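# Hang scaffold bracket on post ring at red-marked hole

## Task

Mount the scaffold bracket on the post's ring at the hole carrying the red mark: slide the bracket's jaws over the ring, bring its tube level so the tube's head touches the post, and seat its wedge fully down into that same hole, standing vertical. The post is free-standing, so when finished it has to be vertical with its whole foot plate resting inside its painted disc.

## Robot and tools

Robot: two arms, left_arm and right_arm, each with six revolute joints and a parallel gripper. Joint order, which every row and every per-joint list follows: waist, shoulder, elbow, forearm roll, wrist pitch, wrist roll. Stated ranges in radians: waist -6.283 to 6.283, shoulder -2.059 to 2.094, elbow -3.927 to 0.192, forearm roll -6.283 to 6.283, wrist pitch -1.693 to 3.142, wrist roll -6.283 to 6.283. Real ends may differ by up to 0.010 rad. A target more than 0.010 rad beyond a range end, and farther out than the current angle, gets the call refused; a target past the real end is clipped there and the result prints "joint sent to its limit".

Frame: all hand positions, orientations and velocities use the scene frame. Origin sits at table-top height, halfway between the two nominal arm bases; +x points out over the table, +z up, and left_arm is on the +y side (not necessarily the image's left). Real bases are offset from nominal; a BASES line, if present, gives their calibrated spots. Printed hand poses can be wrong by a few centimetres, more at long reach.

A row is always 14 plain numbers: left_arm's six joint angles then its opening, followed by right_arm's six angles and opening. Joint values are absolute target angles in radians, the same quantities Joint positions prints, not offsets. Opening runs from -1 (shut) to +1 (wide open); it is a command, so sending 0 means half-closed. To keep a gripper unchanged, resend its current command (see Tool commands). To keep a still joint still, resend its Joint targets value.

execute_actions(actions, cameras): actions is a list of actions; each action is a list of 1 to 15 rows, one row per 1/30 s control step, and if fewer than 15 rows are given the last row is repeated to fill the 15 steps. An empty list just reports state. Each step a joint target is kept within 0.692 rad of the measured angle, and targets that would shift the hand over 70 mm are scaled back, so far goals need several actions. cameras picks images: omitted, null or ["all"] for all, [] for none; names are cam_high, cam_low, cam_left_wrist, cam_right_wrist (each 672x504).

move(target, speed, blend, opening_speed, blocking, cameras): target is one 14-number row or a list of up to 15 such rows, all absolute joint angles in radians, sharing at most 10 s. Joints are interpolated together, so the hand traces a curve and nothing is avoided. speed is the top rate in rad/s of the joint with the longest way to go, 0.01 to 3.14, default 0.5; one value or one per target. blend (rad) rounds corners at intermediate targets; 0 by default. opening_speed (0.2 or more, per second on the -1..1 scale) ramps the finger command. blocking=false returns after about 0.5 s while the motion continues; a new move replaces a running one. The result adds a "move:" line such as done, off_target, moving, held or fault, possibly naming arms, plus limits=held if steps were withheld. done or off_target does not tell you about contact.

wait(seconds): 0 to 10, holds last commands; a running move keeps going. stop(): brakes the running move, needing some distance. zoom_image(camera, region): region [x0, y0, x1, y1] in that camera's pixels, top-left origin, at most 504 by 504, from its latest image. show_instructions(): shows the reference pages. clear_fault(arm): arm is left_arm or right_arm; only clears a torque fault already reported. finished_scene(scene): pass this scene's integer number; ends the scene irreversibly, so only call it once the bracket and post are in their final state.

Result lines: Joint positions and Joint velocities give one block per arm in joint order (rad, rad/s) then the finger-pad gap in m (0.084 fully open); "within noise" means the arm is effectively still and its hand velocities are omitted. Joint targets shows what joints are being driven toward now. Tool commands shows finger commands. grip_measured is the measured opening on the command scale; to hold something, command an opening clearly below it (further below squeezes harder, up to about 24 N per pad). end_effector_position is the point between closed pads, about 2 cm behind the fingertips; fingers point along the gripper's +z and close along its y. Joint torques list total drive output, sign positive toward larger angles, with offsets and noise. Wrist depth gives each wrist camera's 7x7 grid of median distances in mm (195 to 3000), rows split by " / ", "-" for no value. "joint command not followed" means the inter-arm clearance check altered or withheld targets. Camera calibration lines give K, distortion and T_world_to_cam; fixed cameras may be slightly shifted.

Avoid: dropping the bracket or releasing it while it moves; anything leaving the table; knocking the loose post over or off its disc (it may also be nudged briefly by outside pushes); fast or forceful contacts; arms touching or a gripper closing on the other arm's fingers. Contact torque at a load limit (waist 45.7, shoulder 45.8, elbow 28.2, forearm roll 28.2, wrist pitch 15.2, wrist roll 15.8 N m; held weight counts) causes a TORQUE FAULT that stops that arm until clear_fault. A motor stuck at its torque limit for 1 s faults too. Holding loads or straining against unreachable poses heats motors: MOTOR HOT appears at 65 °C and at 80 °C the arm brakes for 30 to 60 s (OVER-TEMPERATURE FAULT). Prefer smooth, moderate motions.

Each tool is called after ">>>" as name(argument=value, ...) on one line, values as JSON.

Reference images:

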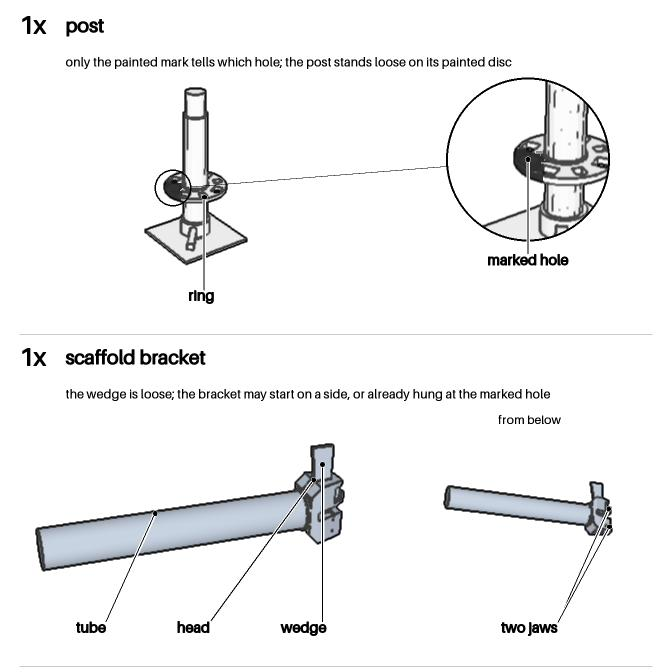

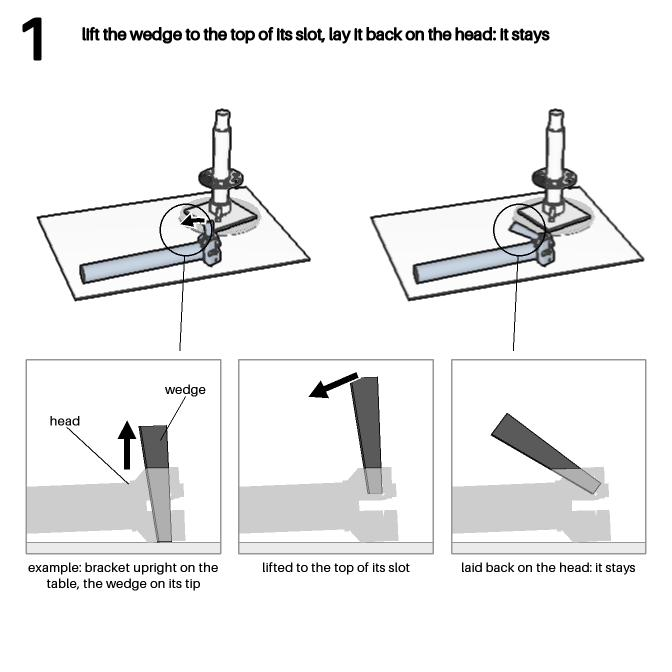

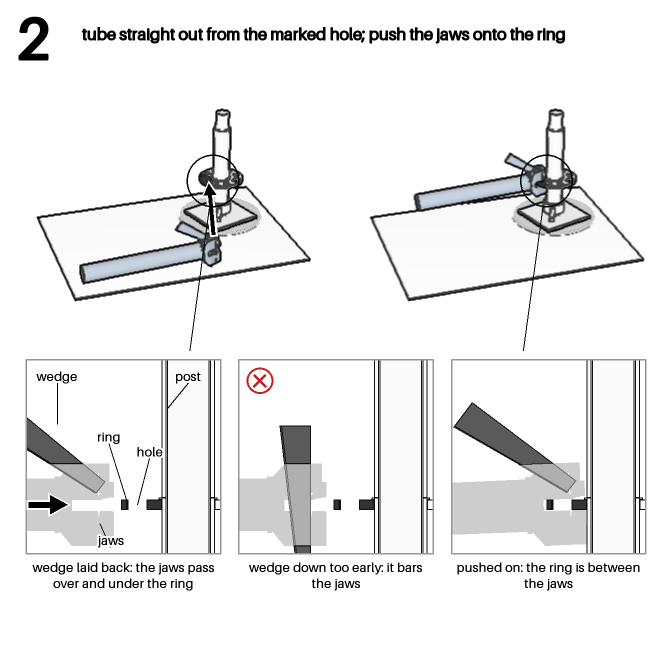

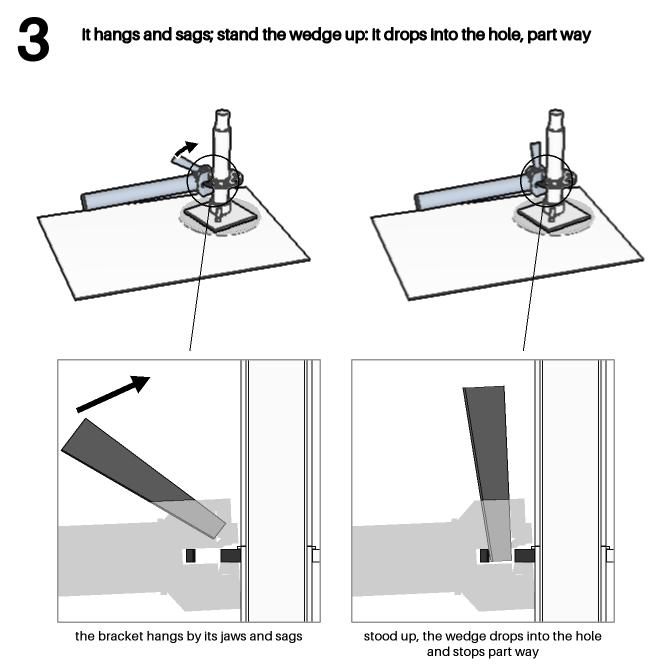

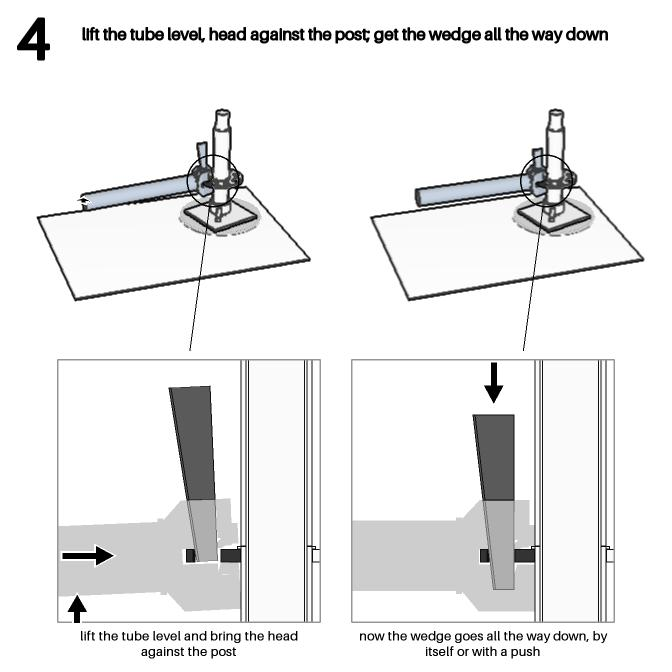

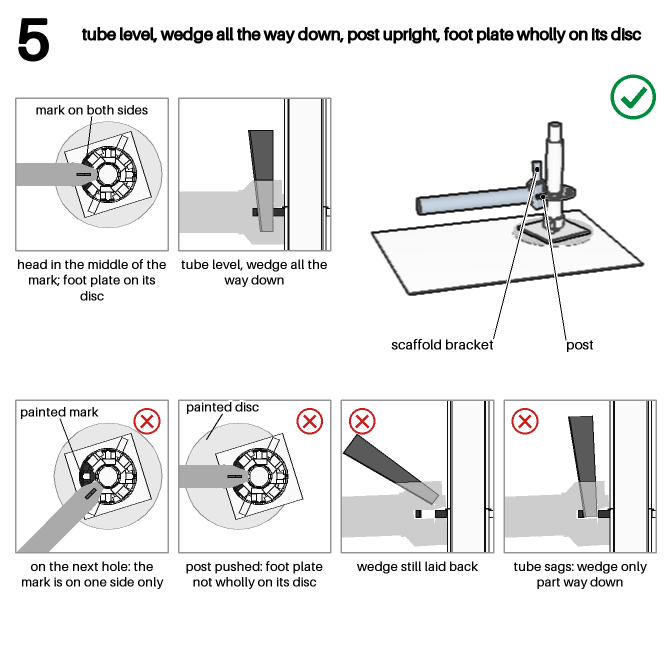

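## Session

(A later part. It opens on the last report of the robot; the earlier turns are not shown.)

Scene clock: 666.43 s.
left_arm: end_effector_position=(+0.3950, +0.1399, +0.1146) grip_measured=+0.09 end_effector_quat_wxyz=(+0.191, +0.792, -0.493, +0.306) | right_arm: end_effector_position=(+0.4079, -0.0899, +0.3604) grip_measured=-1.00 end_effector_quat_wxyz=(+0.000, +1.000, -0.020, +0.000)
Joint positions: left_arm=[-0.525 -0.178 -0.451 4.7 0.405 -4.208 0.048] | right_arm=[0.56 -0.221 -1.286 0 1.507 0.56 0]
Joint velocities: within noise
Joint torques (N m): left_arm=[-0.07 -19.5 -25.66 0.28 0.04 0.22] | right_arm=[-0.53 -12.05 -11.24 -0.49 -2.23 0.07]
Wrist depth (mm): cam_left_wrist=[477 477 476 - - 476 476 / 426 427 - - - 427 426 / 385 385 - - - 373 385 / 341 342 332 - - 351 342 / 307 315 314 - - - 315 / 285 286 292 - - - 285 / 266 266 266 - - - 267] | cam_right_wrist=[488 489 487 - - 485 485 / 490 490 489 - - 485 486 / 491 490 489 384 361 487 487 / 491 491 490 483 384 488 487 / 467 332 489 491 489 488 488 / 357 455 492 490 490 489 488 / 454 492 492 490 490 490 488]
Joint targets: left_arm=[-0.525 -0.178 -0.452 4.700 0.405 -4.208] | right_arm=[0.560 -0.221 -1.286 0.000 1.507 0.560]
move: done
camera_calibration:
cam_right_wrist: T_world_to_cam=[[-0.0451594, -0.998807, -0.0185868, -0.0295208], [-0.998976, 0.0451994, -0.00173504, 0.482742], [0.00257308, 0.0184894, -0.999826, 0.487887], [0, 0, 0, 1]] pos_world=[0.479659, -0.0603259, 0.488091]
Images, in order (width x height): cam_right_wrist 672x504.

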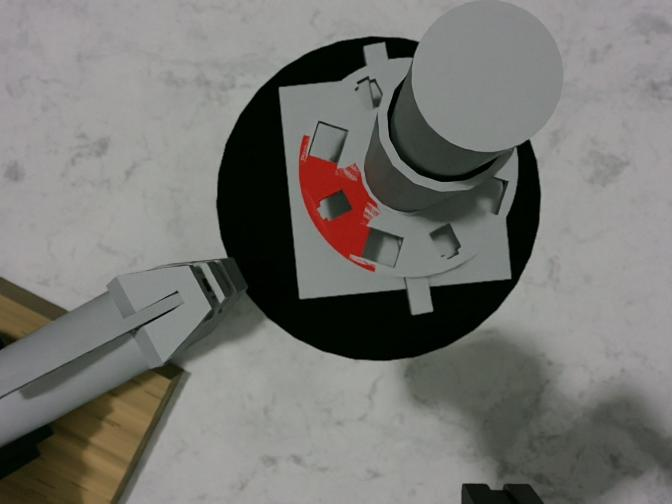

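>>> move(target=[-0.623,-0.011,-0.630,4.642,0.344,-4.2335,-1,0.56,-0.221,-1.286,0,1.507,0.56,-1], speed=0.05)

>>> zoom_image(camera="cam_low", region=[100, 150, 400, 375])

>>> zoom_image(camera="cam_right_wrist", region=[0, 100, 450, 437])

Scene clock: 697.53 s.
left_arm: end_effector_position=(+0.4255, +0.0893, +0.1142) grip_measured=+0.09 end_effector_quat_wxyz=(+0.190, +0.793, -0.492, +0.306) | right_arm: end_effector_position=(+0.4079, -0.0898, +0.3603) grip_measured=-1.00 end_effector_quat_wxyz=(+0.000, +1.000, -0.020, +0.000)
Joint positions: left_arm=[-0.623 -0.011 -0.63 4.642 0.344 -4.233 0.048] | right_arm=[0.56 -0.221 -1.286 0 1.507 0.56 0]
Joint velocities: within noise
Joint torques (N m): left_arm=[-2.05 -23.48 -29.84 -0.01 0.56 -0.18] | right_arm=[-0.54 -12.72 -11.31 -0.61 -2.02 -0.19]
Wrist depth (mm): cam_left_wrist=[473 473 - - - 290 473 / 424 423 - - - 410 423 / 383 383 - - - 375 372 / 340 340 330 - - 340 340 / 306 313 314 - - - 314 / 284 284 284 - - - 284 / 265 266 266 - - - 265] | cam_right_wrist=[489 487 488 - - 485 485 / 489 490 489 - - 487 485 / 491 489 489 384 381 487 485 / 492 363 332 384 384 487 487 / 366 354 491 490 489 489 487 / 359 455 491 491 489 490 489 / 352 493 492 493 490 490 489]
Joint targets: left_arm=[-0.623 -0.011 -0.630 4.642 0.344 -4.233] | right_arm=[0.560 -0.221 -1.286 0.000 1.507 0.560]
move: done
camera_calibration:
cam_left_wrist: T_world_to_cam=[[-0.893607, -0.448818, -0.00540319, 0.452057], [-0.330901, 0.666869, -0.667676, 0.223853], [0.303268, -0.594852, -0.744433, 0.139962], [0, 0, 0, 1]] pos_world=[0.435588, 0.136868, 0.256096]
cam_right_wrist: T_world_to_cam=[[-0.0450591, -0.998813, -0.0184832, -0.0295243], [-0.998981, 0.045097, -0.00164125, 0.482587], [0.00247285, 0.0183905, -0.999828, 0.487928], [0, 0, 0, 1]] pos_world=[0.479559, -0.0602258, 0.48809]

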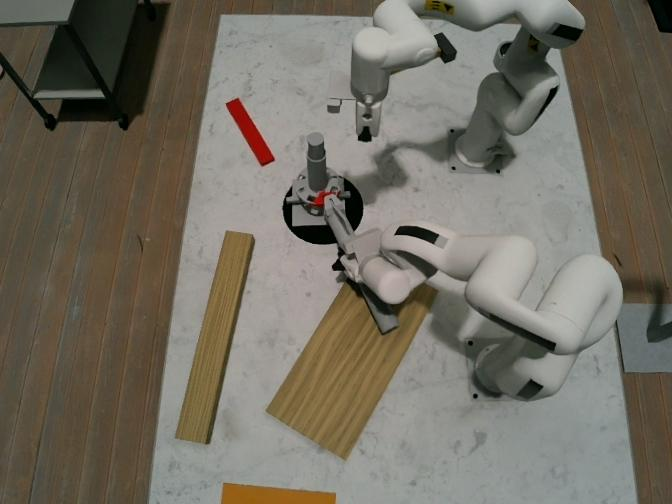

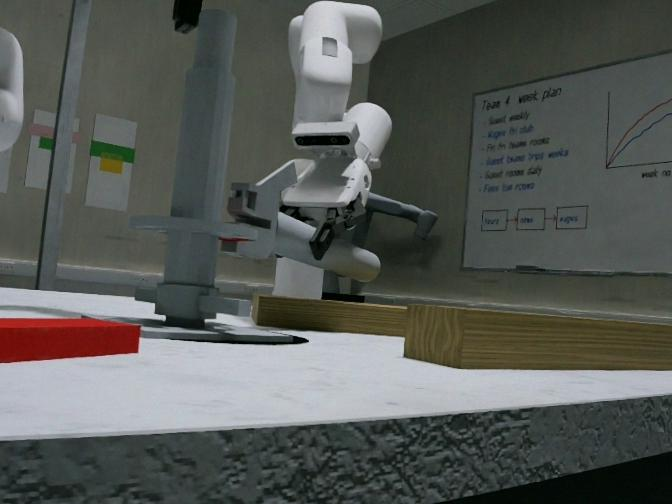

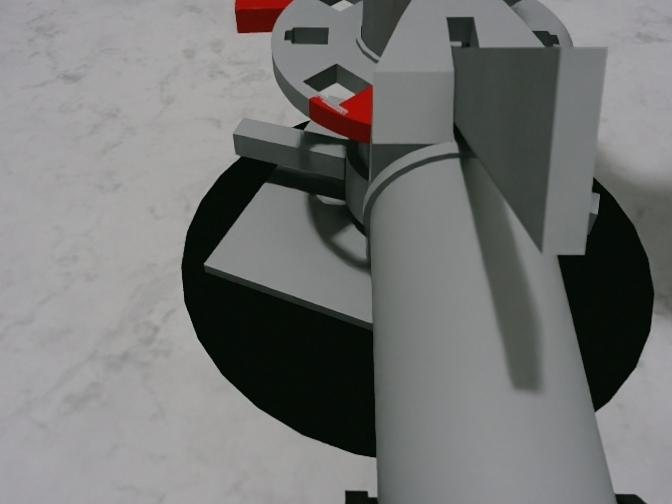

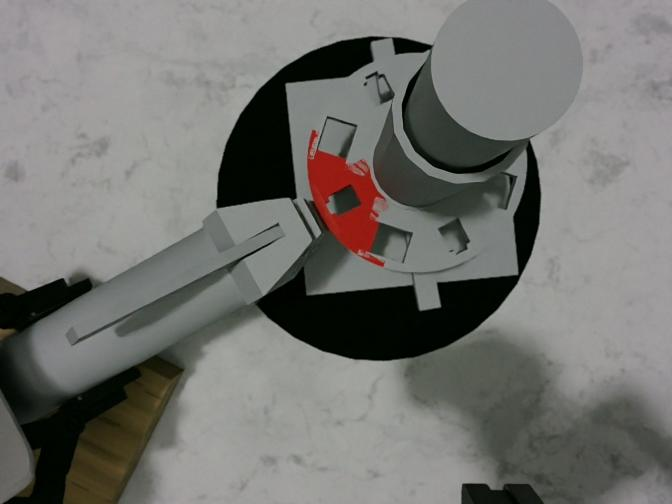

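Scaled by 1.680 from the camera's 672x504 image, which has a finer 960x720 frame.

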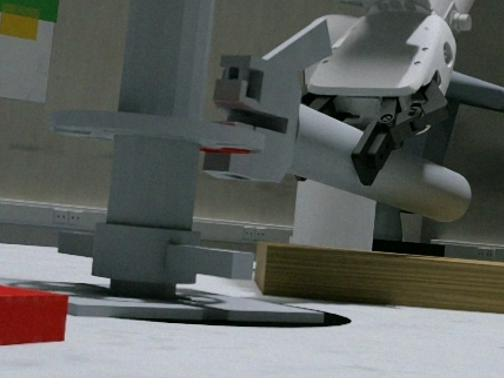

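Scaled by 1.120 from the camera's 672x504 image, which has a finer 960x720 frame.

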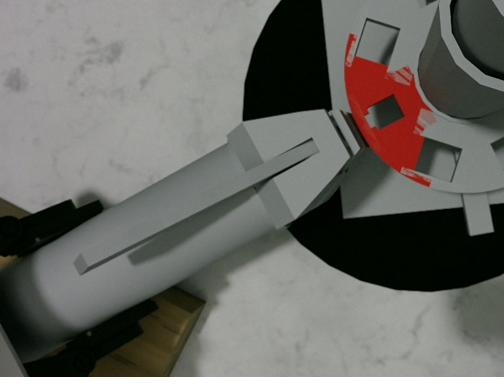

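>>> zoom_image(camera="cam_low", region=[200, 170, 320, 270])

Scaled by 4.200 from the camera's 672x504 image, which has a finer 960x720 frame.

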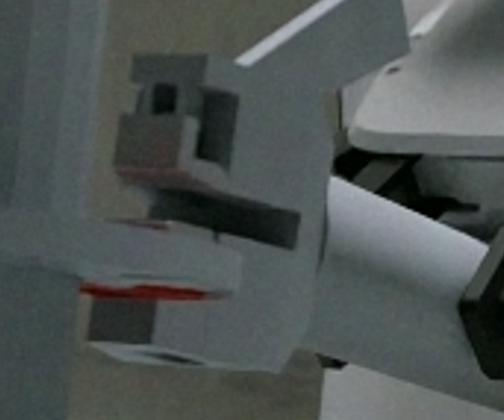

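>>> move(target=[-0.5847,-0.058,-0.538,4.5425,0.349,-4.1285,-1,0.56,-0.221,-1.286,0,1.507,0.56,-1], speed=0.06)

>>> zoom_image(camera="cam_low", region=[200, 170, 320, 270])

>>> zoom_image(camera="cam_right_wrist", region=[0, 100, 450, 437])

Scene clock: 753.27 s.
left_arm: end_effector_position=(+0.4075, +0.1202, +0.0985) grip_measured=+0.09 end_effector_quat_wxyz=(+0.184, +0.804, -0.476, +0.306) | right_arm: end_effector_position=(+0.4079, -0.0898, +0.3603) grip_measured=-1.00 end_effector_quat_wxyz=(+0.000, +1.000, -0.020, +0.000)
Joint positions: left_arm=[-0.585 -0.058 -0.538 4.543 0.349 -4.129 0.048] | right_arm=[0.56 -0.221 -1.286 0 1.507 0.56 0]
Joint velocities: within noise
Joint torques (N m): left_arm=[0.46 -22.2 -24.4 0.29 0.16 0.3] | right_arm=[-0.48 -12.78 -11.33 -0.55 -1.98 -0.12]
Wrist depth (mm): cam_left_wrist=[439 438 456 - - 425 441 / 392 393 - - - 385 395 / 356 357 - - - 347 347 / 317 317 317 - - - 318 / 292 292 293 - - - 294 / 265 266 266 - - - 267 / 248 248 248 - - - 249] | cam_right_wrist=[490 489 487 - - 484 484 / 491 488 489 - - 486 486 / 491 490 489 384 381 486 486 / 491 491 374 484 385 488 488 / 393 369 491 490 490 488 488 / 374 454 491 491 490 489 487 / 454 493 492 491 490 490 489]
Joint targets: left_arm=[-0.585 -0.058 -0.538 4.543 0.349 -4.128] | right_arm=[0.560 -0.221 -1.286 0.000 1.507 0.560]
move: done
camera_calibration:
cam_left_wrist: T_world_to_cam=[[-0.875753, -0.48276, -0.0000807169, 0.445967], [-0.361687, 0.656231, -0.662227, 0.200153], [0.319749, -0.579918, -0.749304, 0.144042], [0, 0, 0, 1]] pos_world=[0.416892, 0.16748, 0.240514]
cam_right_wrist: T_world_to_cam=[[-0.0450591, -0.998813, -0.0184832, -0.0295243], [-0.998981, 0.045097, -0.00164125, 0.482587], [0.00247285, 0.0183905, -0.999828, 0.487928], [0, 0, 0, 1]] pos_world=[0.479559, -0.0602258, 0.48809]

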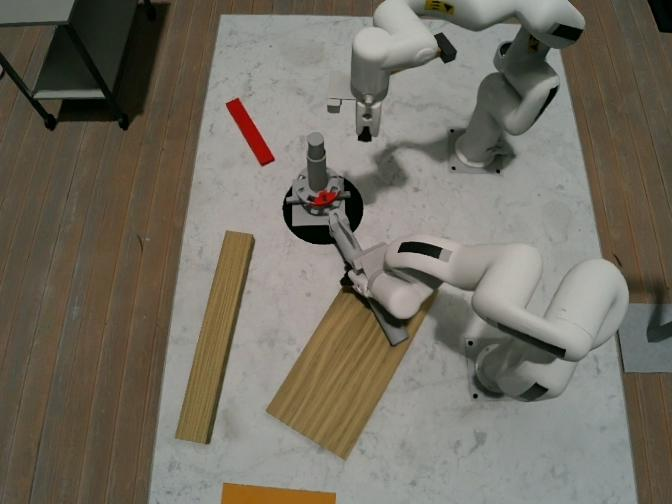

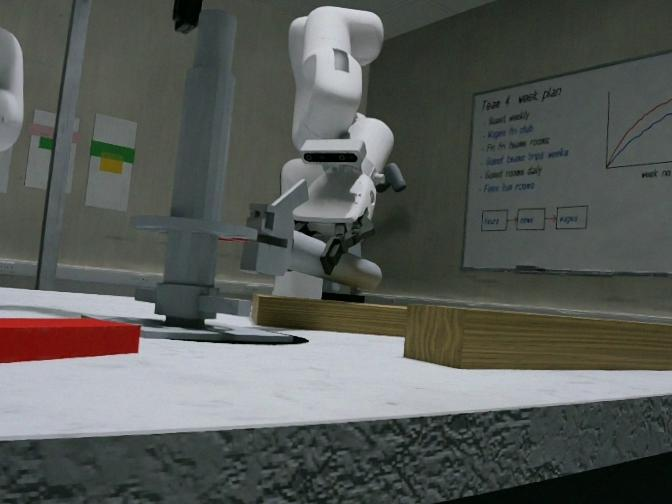

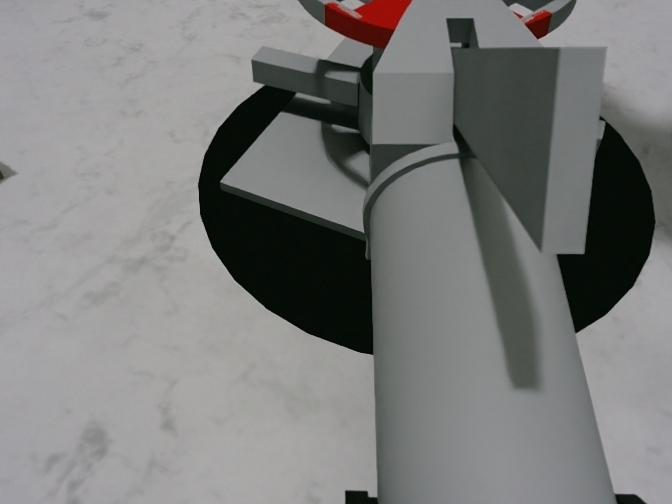

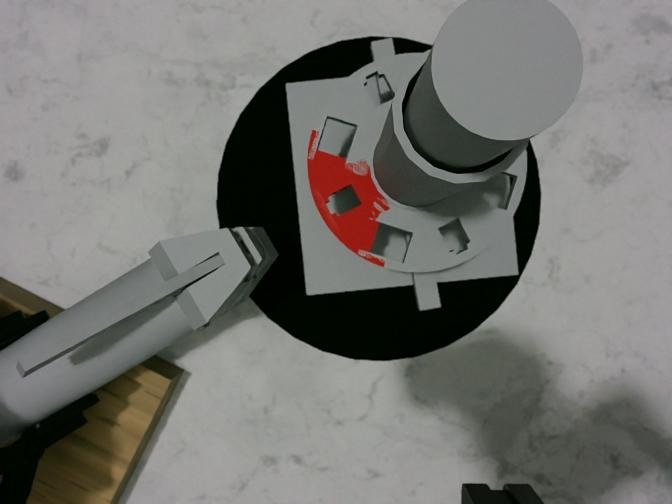

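Scaled by 4.200 from the camera's 672x504 image, which has a finer 960x720 frame.

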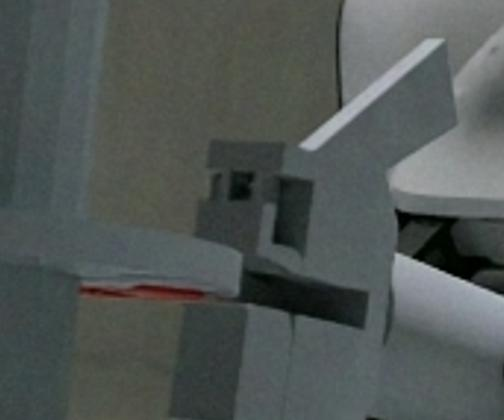

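Scaled by 1.120 from the camera's 672x504 image, which has a finer 960x720 frame.

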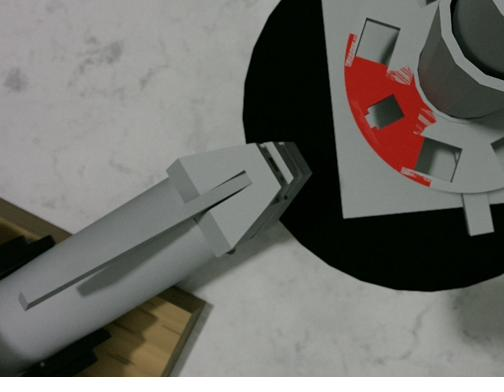

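>>> move(target=[-0.6267,0.013,-0.6215,4.522,0.3225,-4.143,-1,0.56,-0.221,-1.286,0,1.507,0.56,-1], speed=0.04)

>>> zoom_image(camera="cam_low", region=[180, 170, 300, 270])

>>> zoom_image(camera="cam_right_wrist", region=[150, 80, 450, 305])

Scene clock: 764.23 s.
left_arm: end_effector_position=(+0.4218, +0.0966, +0.0994) grip_measured=+0.09 end_effector_quat_wxyz=(+0.184, +0.803, -0.476, +0.307) | right_arm: end_effector_position=(+0.4079, -0.0898, +0.3603) grip_measured=-1.00 end_effector_quat_wxyz=(+0.000, +1.000, -0.020, +0.000)
Joint positions: left_arm=[-0.627 0.013 -0.621 4.522 0.323 -4.143 0.048] | right_arm=[0.56 -0.221 -1.286 0 1.507 0.56 0]
Joint velocities: within noise
Joint torques (N m): left_arm=[-0.32 -23.33 -25.62 0.23 -0.06 -0.17] | right_arm=[-0.43 -12.95 -11.3 -0.51 -1.96 -0.17]
Wrist depth (mm): cam_left_wrist=[442 442 441 - - 260 444 / 396 395 - - - 397 397 / 359 358 - - - 330 339 / 319 319 319 - - - 320 / 294 294 294 - - - 295 / 267 267 267 - - - 268 / 250 249 250 - - - 250] | cam_right_wrist=[489 488 487 - - 484 485 / 490 490 491 - - 485 486 / 491 490 489 383 381 486 485 / 491 380 349 483 384 486 487 / 386 369 491 489 489 489 488 / 374 455 491 491 489 489 489 / 368 493 493 491 490 489 488]
Joint targets: left_arm=[-0.627 0.013 -0.621 4.522 0.323 -4.143] | right_arm=[0.560 -0.221 -1.286 0.000 1.507 0.560]
move: done
camera_calibration:
cam_left_wrist: T_world_to_cam=[[-0.875461, -0.483281, -0.00276485, 0.447305], [-0.359898, 0.65575, -0.663676, 0.220807], [0.322555, -0.580027, -0.748015, 0.125165], [0, 0, 0, 1]] pos_world=[0.430693, 0.143979, 0.241406]
cam_right_wrist: T_world_to_cam=[[-0.0450591, -0.998813, -0.0184832, -0.0295243], [-0.998981, 0.045097, -0.00164125, 0.482587], [0.00247285, 0.0183905, -0.999828, 0.487928], [0, 0, 0, 1]] pos_world=[0.479559, -0.0602258, 0.48809]

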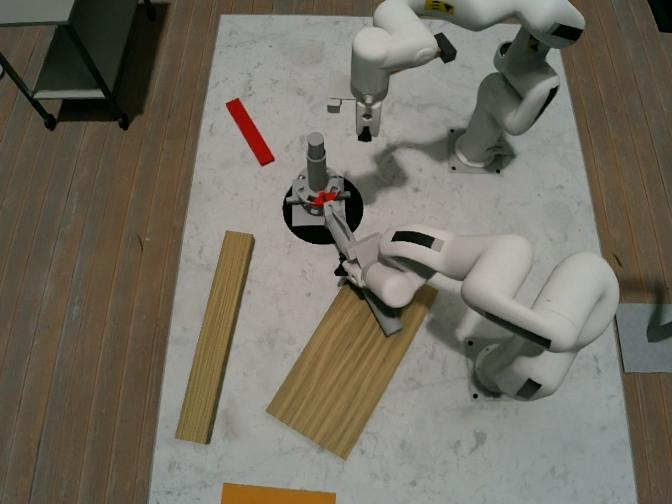

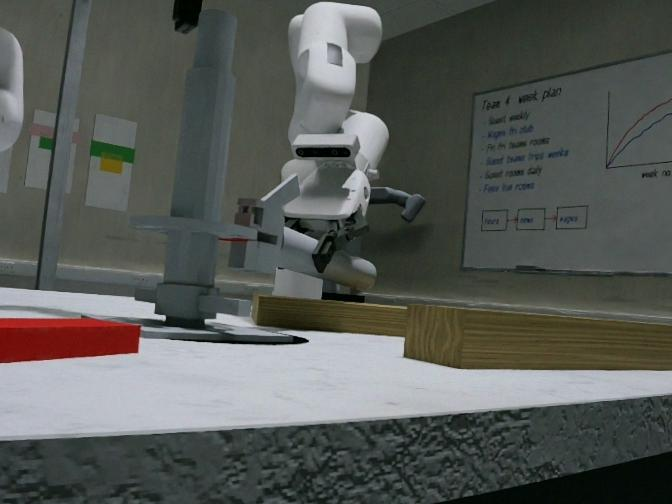

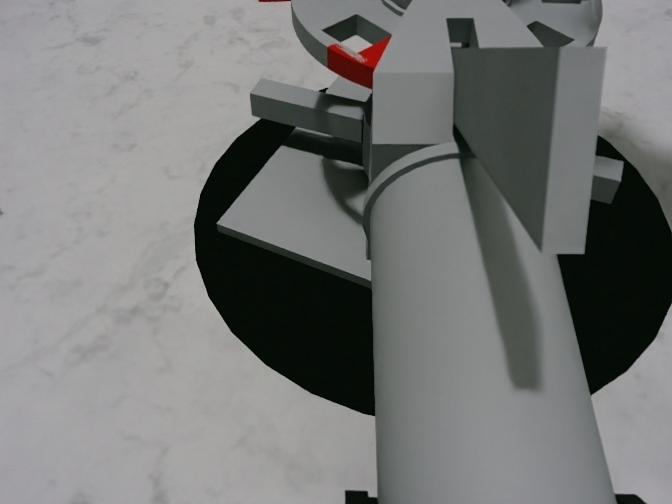

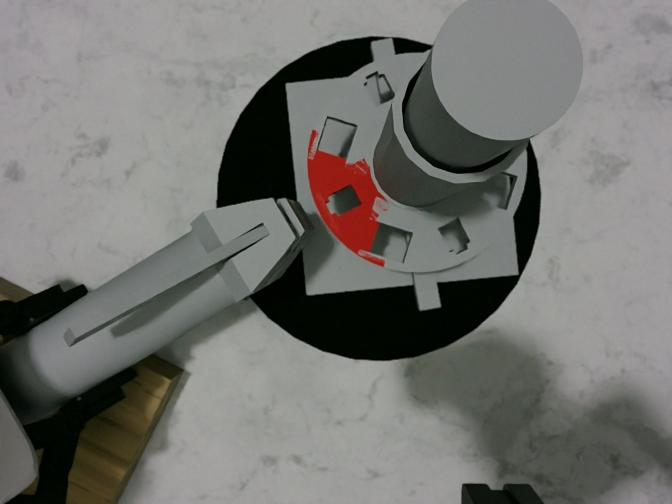

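Scaled by 4.200 from the camera's 672x504 image, which has a finer 960x720 frame.

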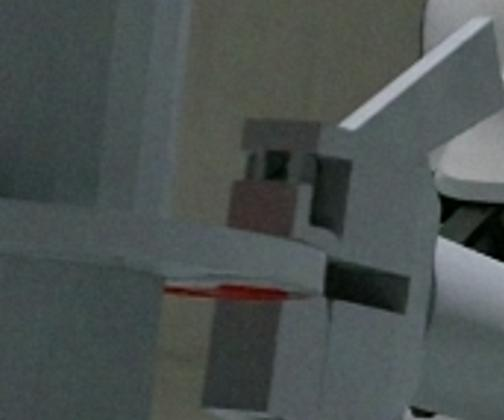

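Scaled by 1.680 from the camera's 672x504 image, which has a finer 960x720 frame.

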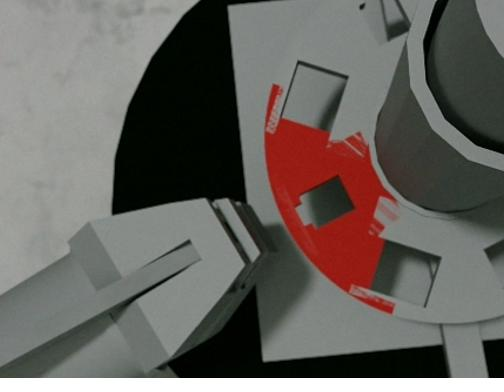

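>>> move(target=[-0.6686,0.084,-0.705,4.502,0.296,-4.157,-1,0.56,-0.221,-1.286,0,1.507,0.56,-1], speed=0.04)

>>> zoom_image(camera="cam_low", region=[180, 170, 300, 270])

>>> zoom_image(camera="cam_right_wrist", region=[150, 80, 450, 305])

Scene clock: 774.70 s.
left_arm: end_effector_position=(+0.4342, +0.0717, +0.0990) grip_measured=+0.09 end_effector_quat_wxyz=(+0.183, +0.803, -0.476, +0.308) | right_arm: end_effector_position=(+0.4079, -0.0898, +0.3603) grip_measured=-1.00 end_effector_quat_wxyz=(+0.000, +1.000, -0.020, +0.000)
Joint positions: left_arm=[-0.669 0.084 -0.705 4.502 0.296 -4.157 0.048] | right_arm=[0.56 -0.221 -1.286 0 1.507 0.56 0]
Joint velocities: within noise
Joint torques (N m): left_arm=[-2.04 -25.67 -29.94 0.09 0.81 -0.2] | right_arm=[-0.33 -12.72 -11.29 -0.38 -1.98 -0.16]
Wrist depth (mm): cam_left_wrist=[443 442 - 259 - 255 442 / 396 396 - - - 396 396 / 359 359 - - - 329 348 / 319 319 319 - - - 319 / 294 294 294 - - - 294 / 267 266 267 - - - 267 / 249 249 249 - - - 249] | cam_right_wrist=[488 488 489 488 - - 485 / 490 489 489 482 - 233 486 / 491 490 489 384 384 480 486 / 491 490 362 483 384 488 487 / 371 371 492 490 488 488 488 / 338 386 491 491 491 488 489 / 326 489 492 491 491 490 489]
Joint targets: left_arm=[-0.669 0.084 -0.705 4.502 0.296 -4.157] | right_arm=[0.560 -0.221 -1.286 0.000 1.507 0.560]
move: done
camera_calibration:
cam_left_wrist: T_world_to_cam=[[-0.875552, -0.483095, -0.00526278, 0.446357], [-0.357592, 0.655341, -0.665324, 0.240508], [0.324864, -0.580644, -0.746536, 0.105332], [0, 0, 0, 1]] pos_world=[0.442594, 0.119179, 0.240999]
cam_right_wrist: T_world_to_cam=[[-0.0450591, -0.998813, -0.0184832, -0.0295243], [-0.998981, 0.045097, -0.00164125, 0.482587], [0.00247285, 0.0183905, -0.999828, 0.487928], [0, 0, 0, 1]] pos_world=[0.479559, -0.0602258, 0.48809]

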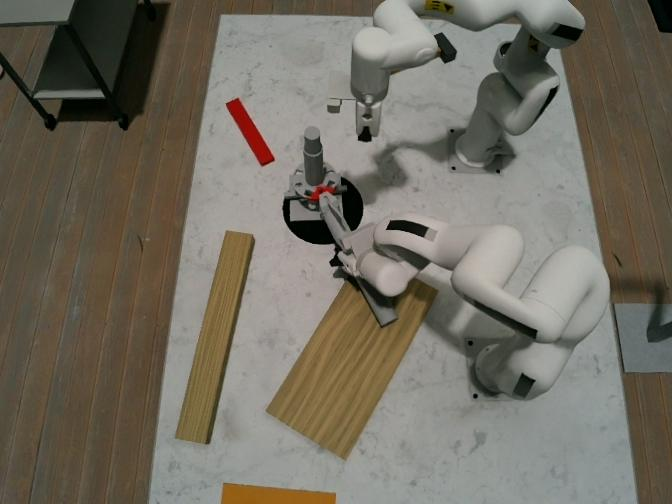

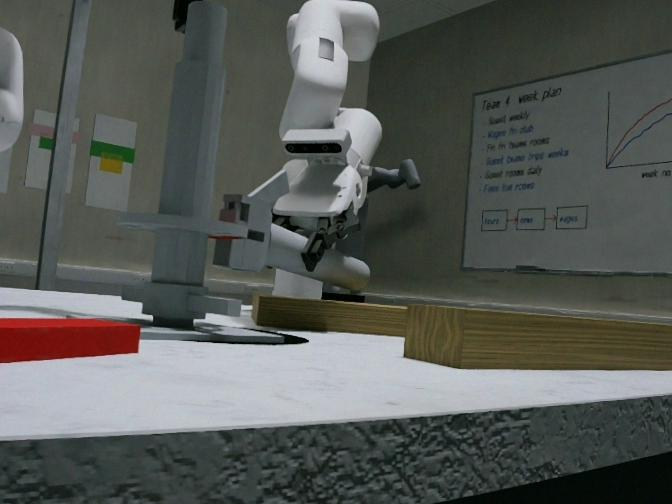

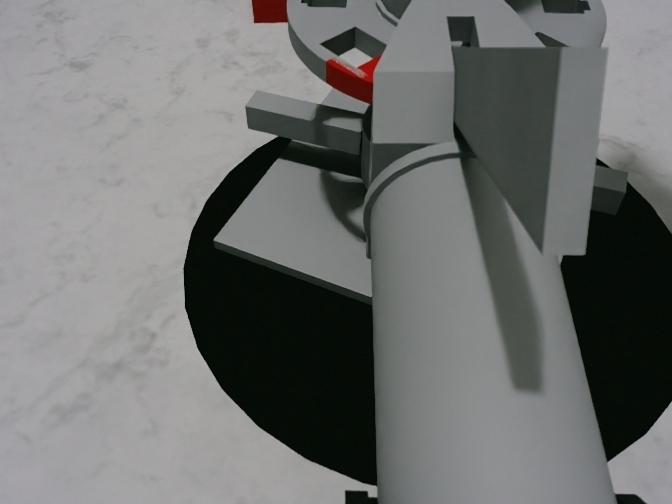

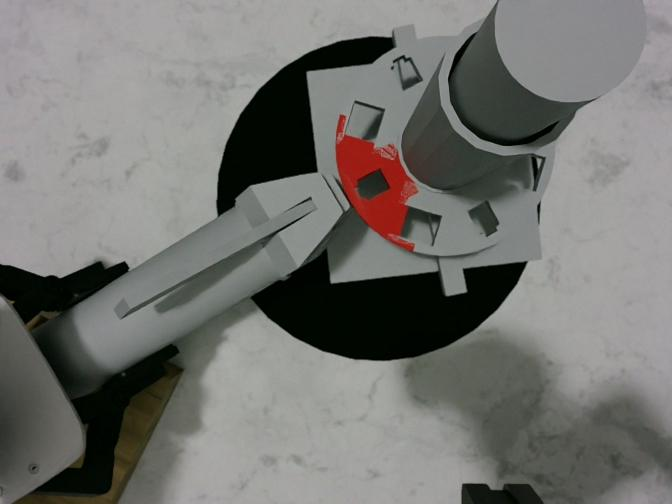

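Scaled by 4.200 from the camera's 672x504 image, which has a finer 960x720 frame.

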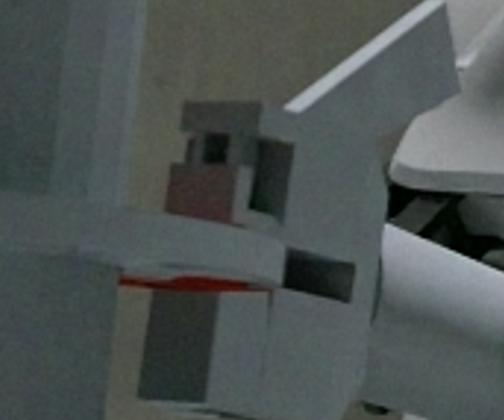

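Scaled by 1.680 from the camera's 672x504 image, which has a finer 960x720 frame.

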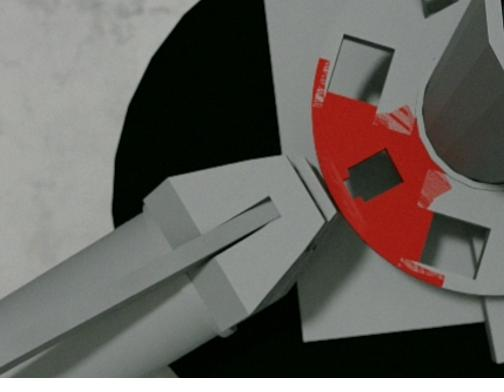

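>>> move(target=[[-0.6435,0.049,-0.654,4.506,0.307,-4.138,-1,0.56,-0.221,-1.286,0,1.507,0.56,-1],[-0.6686,0.092,-0.704,4.494,0.291,-4.147,-1,0.56,-0.221,-1.286,0,1.507,0.56,-1]], speed=0.04)

>>> zoom_image(camera="cam_low", region=[180, 170, 300, 270])

>>> zoom_image(camera="cam_right_wrist", region=[150, 80, 450, 305])

Scene clock: 788.73 s.
left_arm: end_effector_position=(+0.4333, +0.0740, +0.0945) grip_measured=+0.09 end_effector_quat_wxyz=(+0.180, +0.804, -0.477, +0.306) | right_arm: end_effector_position=(+0.4079, -0.0898, +0.3603) grip_measured=-1.00 end_effector_quat_wxyz=(+0.000, +1.000, -0.020, +0.000)
Joint positions: left_arm=[-0.669 0.092 -0.704 4.494 0.291 -4.147 0.048] | right_arm=[0.56 -0.221 -1.286 0 1.507 0.56 0]
Joint velocities: within noise
Joint torques (N m): left_arm=[-0.33 -25.23 -25.37 0.48 -0.18 -0.12] | right_arm=[-0.65 -12.76 -11.24 -0.26 -2.06 -0.14]
Wrist depth (mm): cam_left_wrist=[429 429 - 248 - 247 428 / 385 385 - - - 385 384 / 350 350 - - - 321 329 / 312 312 311 - - - 311 / 287 288 287 - - - 287 / 261 261 261 - - - 260 / 244 244 244 - - - 244] | cam_right_wrist=[490 489 487 487 - - 485 / 489 489 489 482 - 233 485 / 491 490 489 384 384 481 486 / 493 490 366 482 384 487 486 / 372 376 491 489 488 489 487 / 341 392 491 491 491 490 487 / 329 491 492 491 491 490 489]
Joint targets: left_arm=[-0.669 0.092 -0.704 4.494 0.291 -4.147] | right_arm=[0.560 -0.221 -1.286 0.000 1.507 0.560]
move: done
camera_calibration:
cam_left_wrist: T_world_to_cam=[[-0.874645, -0.484711, -0.00711101, 0.446523], [-0.360624, 0.660397, -0.658655, 0.236], [0.323953, -0.573525, -0.752412, 0.103913], [0, 0, 0, 1]] pos_world=[0.441994, 0.120177, 0.236803]
cam_right_wrist: T_world_to_cam=[[-0.0450591, -0.998813, -0.0184832, -0.0295243], [-0.998981, 0.045097, -0.00164125, 0.482587], [0.00247285, 0.0183905, -0.999828, 0.487928], [0, 0, 0, 1]] pos_world=[0.479559, -0.0602258, 0.48809]

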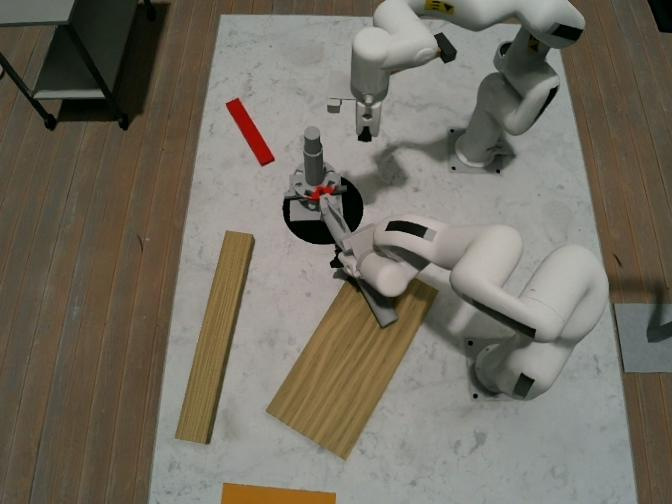

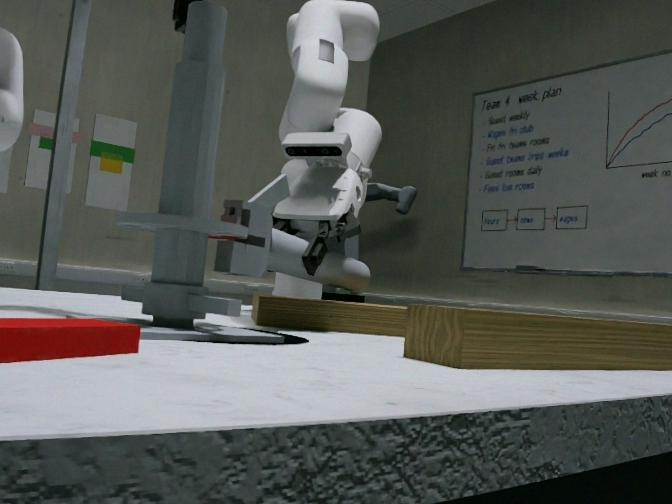

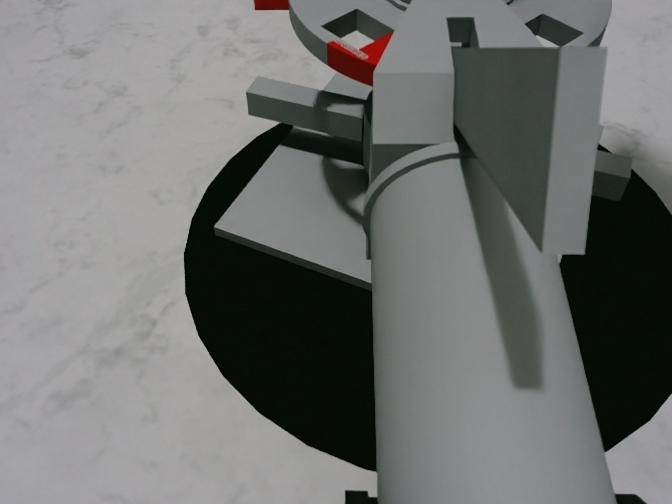

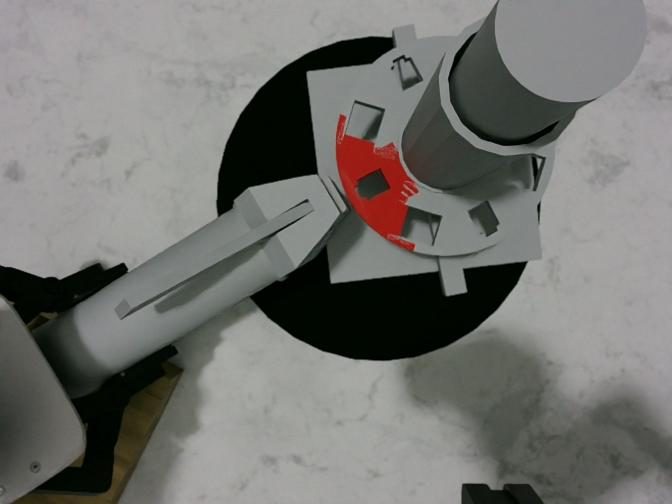

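Scaled by 4.200 from the camera's 672x504 image, which has a finer 960x720 frame.

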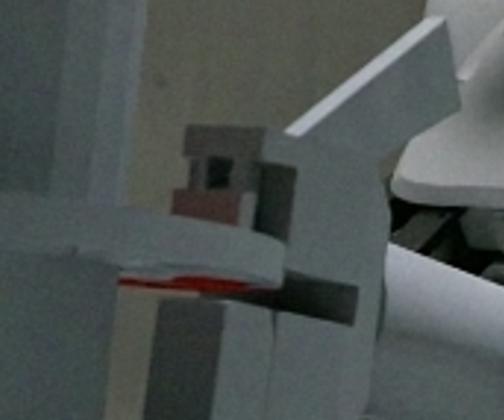

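Scaled by 1.680 from the camera's 672x504 image, which has a finer 960x720 frame.

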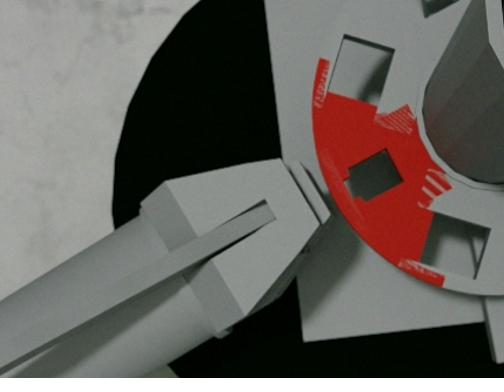

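>>> move(target=[-0.684,0.116,-0.735,4.489,0.2825,-4.155,-1,0.56,-0.221,-1.286,0,1.507,0.56,-1], speed=0.02)

>>> zoom_image(camera="cam_low", region=[180, 170, 300, 270])

>>> zoom_image(camera="cam_right_wrist", region=[150, 80, 450, 305])

Scene clock: 795.87 s.
left_arm: end_effector_position=(+0.4376, +0.0640, +0.0951) grip_measured=+0.09 end_effector_quat_wxyz=(+0.181, +0.804, -0.477, +0.307) | right_arm: end_effector_position=(+0.4079, -0.0898, +0.3603) grip_measured=-1.00 end_effector_quat_wxyz=(+0.000, +1.000, -0.020, +0.000)
Joint positions: left_arm=[-0.684 0.116 -0.735 4.489 0.283 -4.155 0.048] | right_arm=[0.56 -0.221 -1.286 0 1.507 0.56 0]
Joint velocities: within noise
Joint torques (N m): left_arm=[-0.81 -25.21 -25.57 0.4 -0.17 -0.16] | right_arm=[-0.43 -12.75 -11.43 -0.42 -2 -0.15]
Wrist depth (mm): cam_left_wrist=[432 432 - 250 - 246 415 / 388 388 - - - 374 387 / 352 352 - - - 322 331 / 313 313 309 - - - 312 / 289 289 289 - - - 288 / 262 262 262 - - - 262 / 245 245 245 - - - 245] | cam_right_wrist=[490 489 488 488 - - 485 / 490 489 489 482 - 233 485 / 490 490 490 384 383 481 485 / 491 491 370 483 383 487 487 / 357 376 489 489 489 489 486 / 332 383 491 490 489 489 489 / 321 493 493 491 491 490 489]
Joint targets: left_arm=[-0.684 0.116 -0.735 4.489 0.282 -4.155] | right_arm=[0.560 -0.221 -1.286 0.000 1.507 0.560]
move: done
camera_calibration:
cam_left_wrist: T_world_to_cam=[[-0.874941, -0.484173, -0.00747991, 0.44562], [-0.359013, 0.658978, -0.660953, 0.244195], [0.324944, -0.575609, -0.75039, 0.0968362], [0, 0, 0, 1]] pos_world=[0.446094, 0.110578, 0.2374]
cam_right_wrist: T_world_to_cam=[[-0.0450591, -0.998813, -0.0184832, -0.0295243], [-0.998981, 0.045097, -0.00164125, 0.482587], [0.00247285, 0.0183905, -0.999828, 0.487928], [0, 0, 0, 1]] pos_world=[0.479559, -0.0602258, 0.48809]

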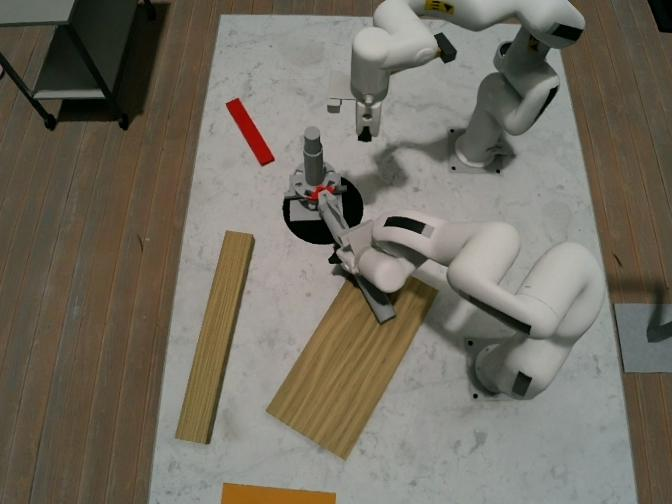

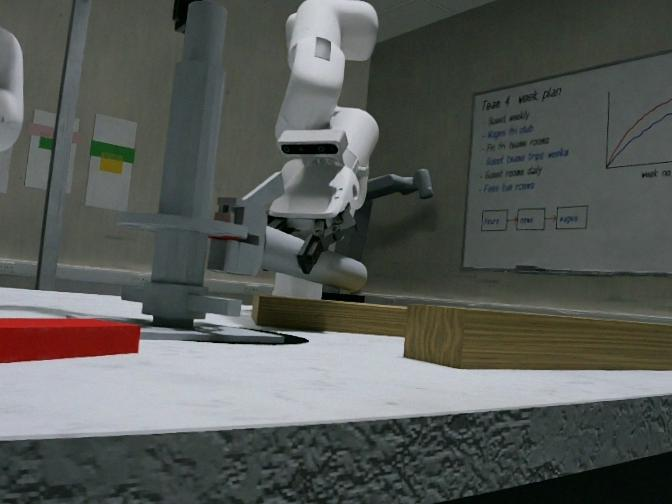

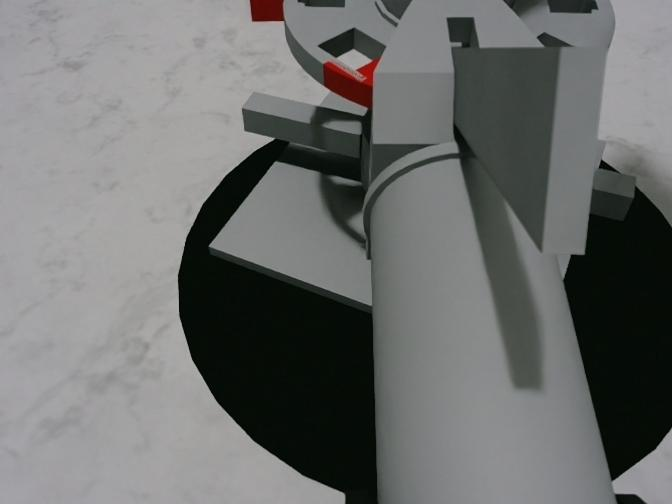

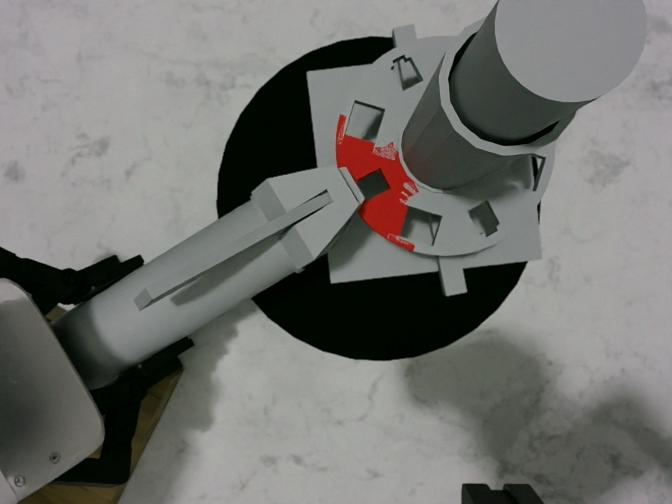

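Scaled by 4.200 from the camera's 672x504 image, which has a finer 960x720 frame.

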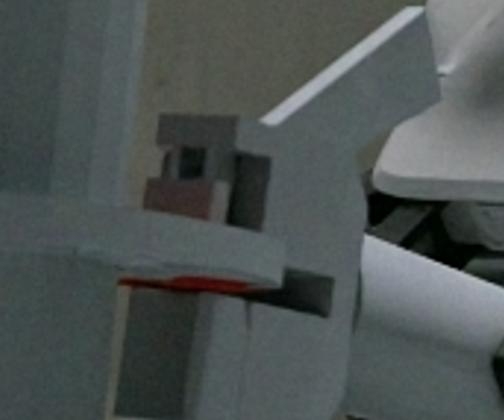

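Scaled by 1.680 from the camera's 672x504 image, which has a finer 960x720 frame.

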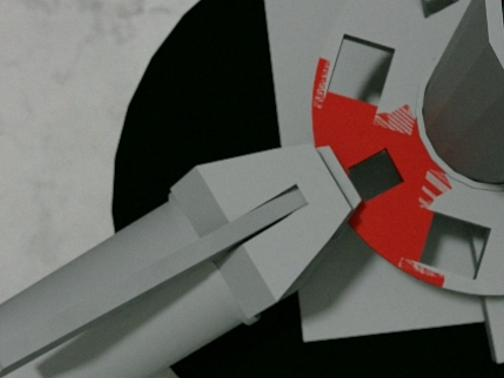

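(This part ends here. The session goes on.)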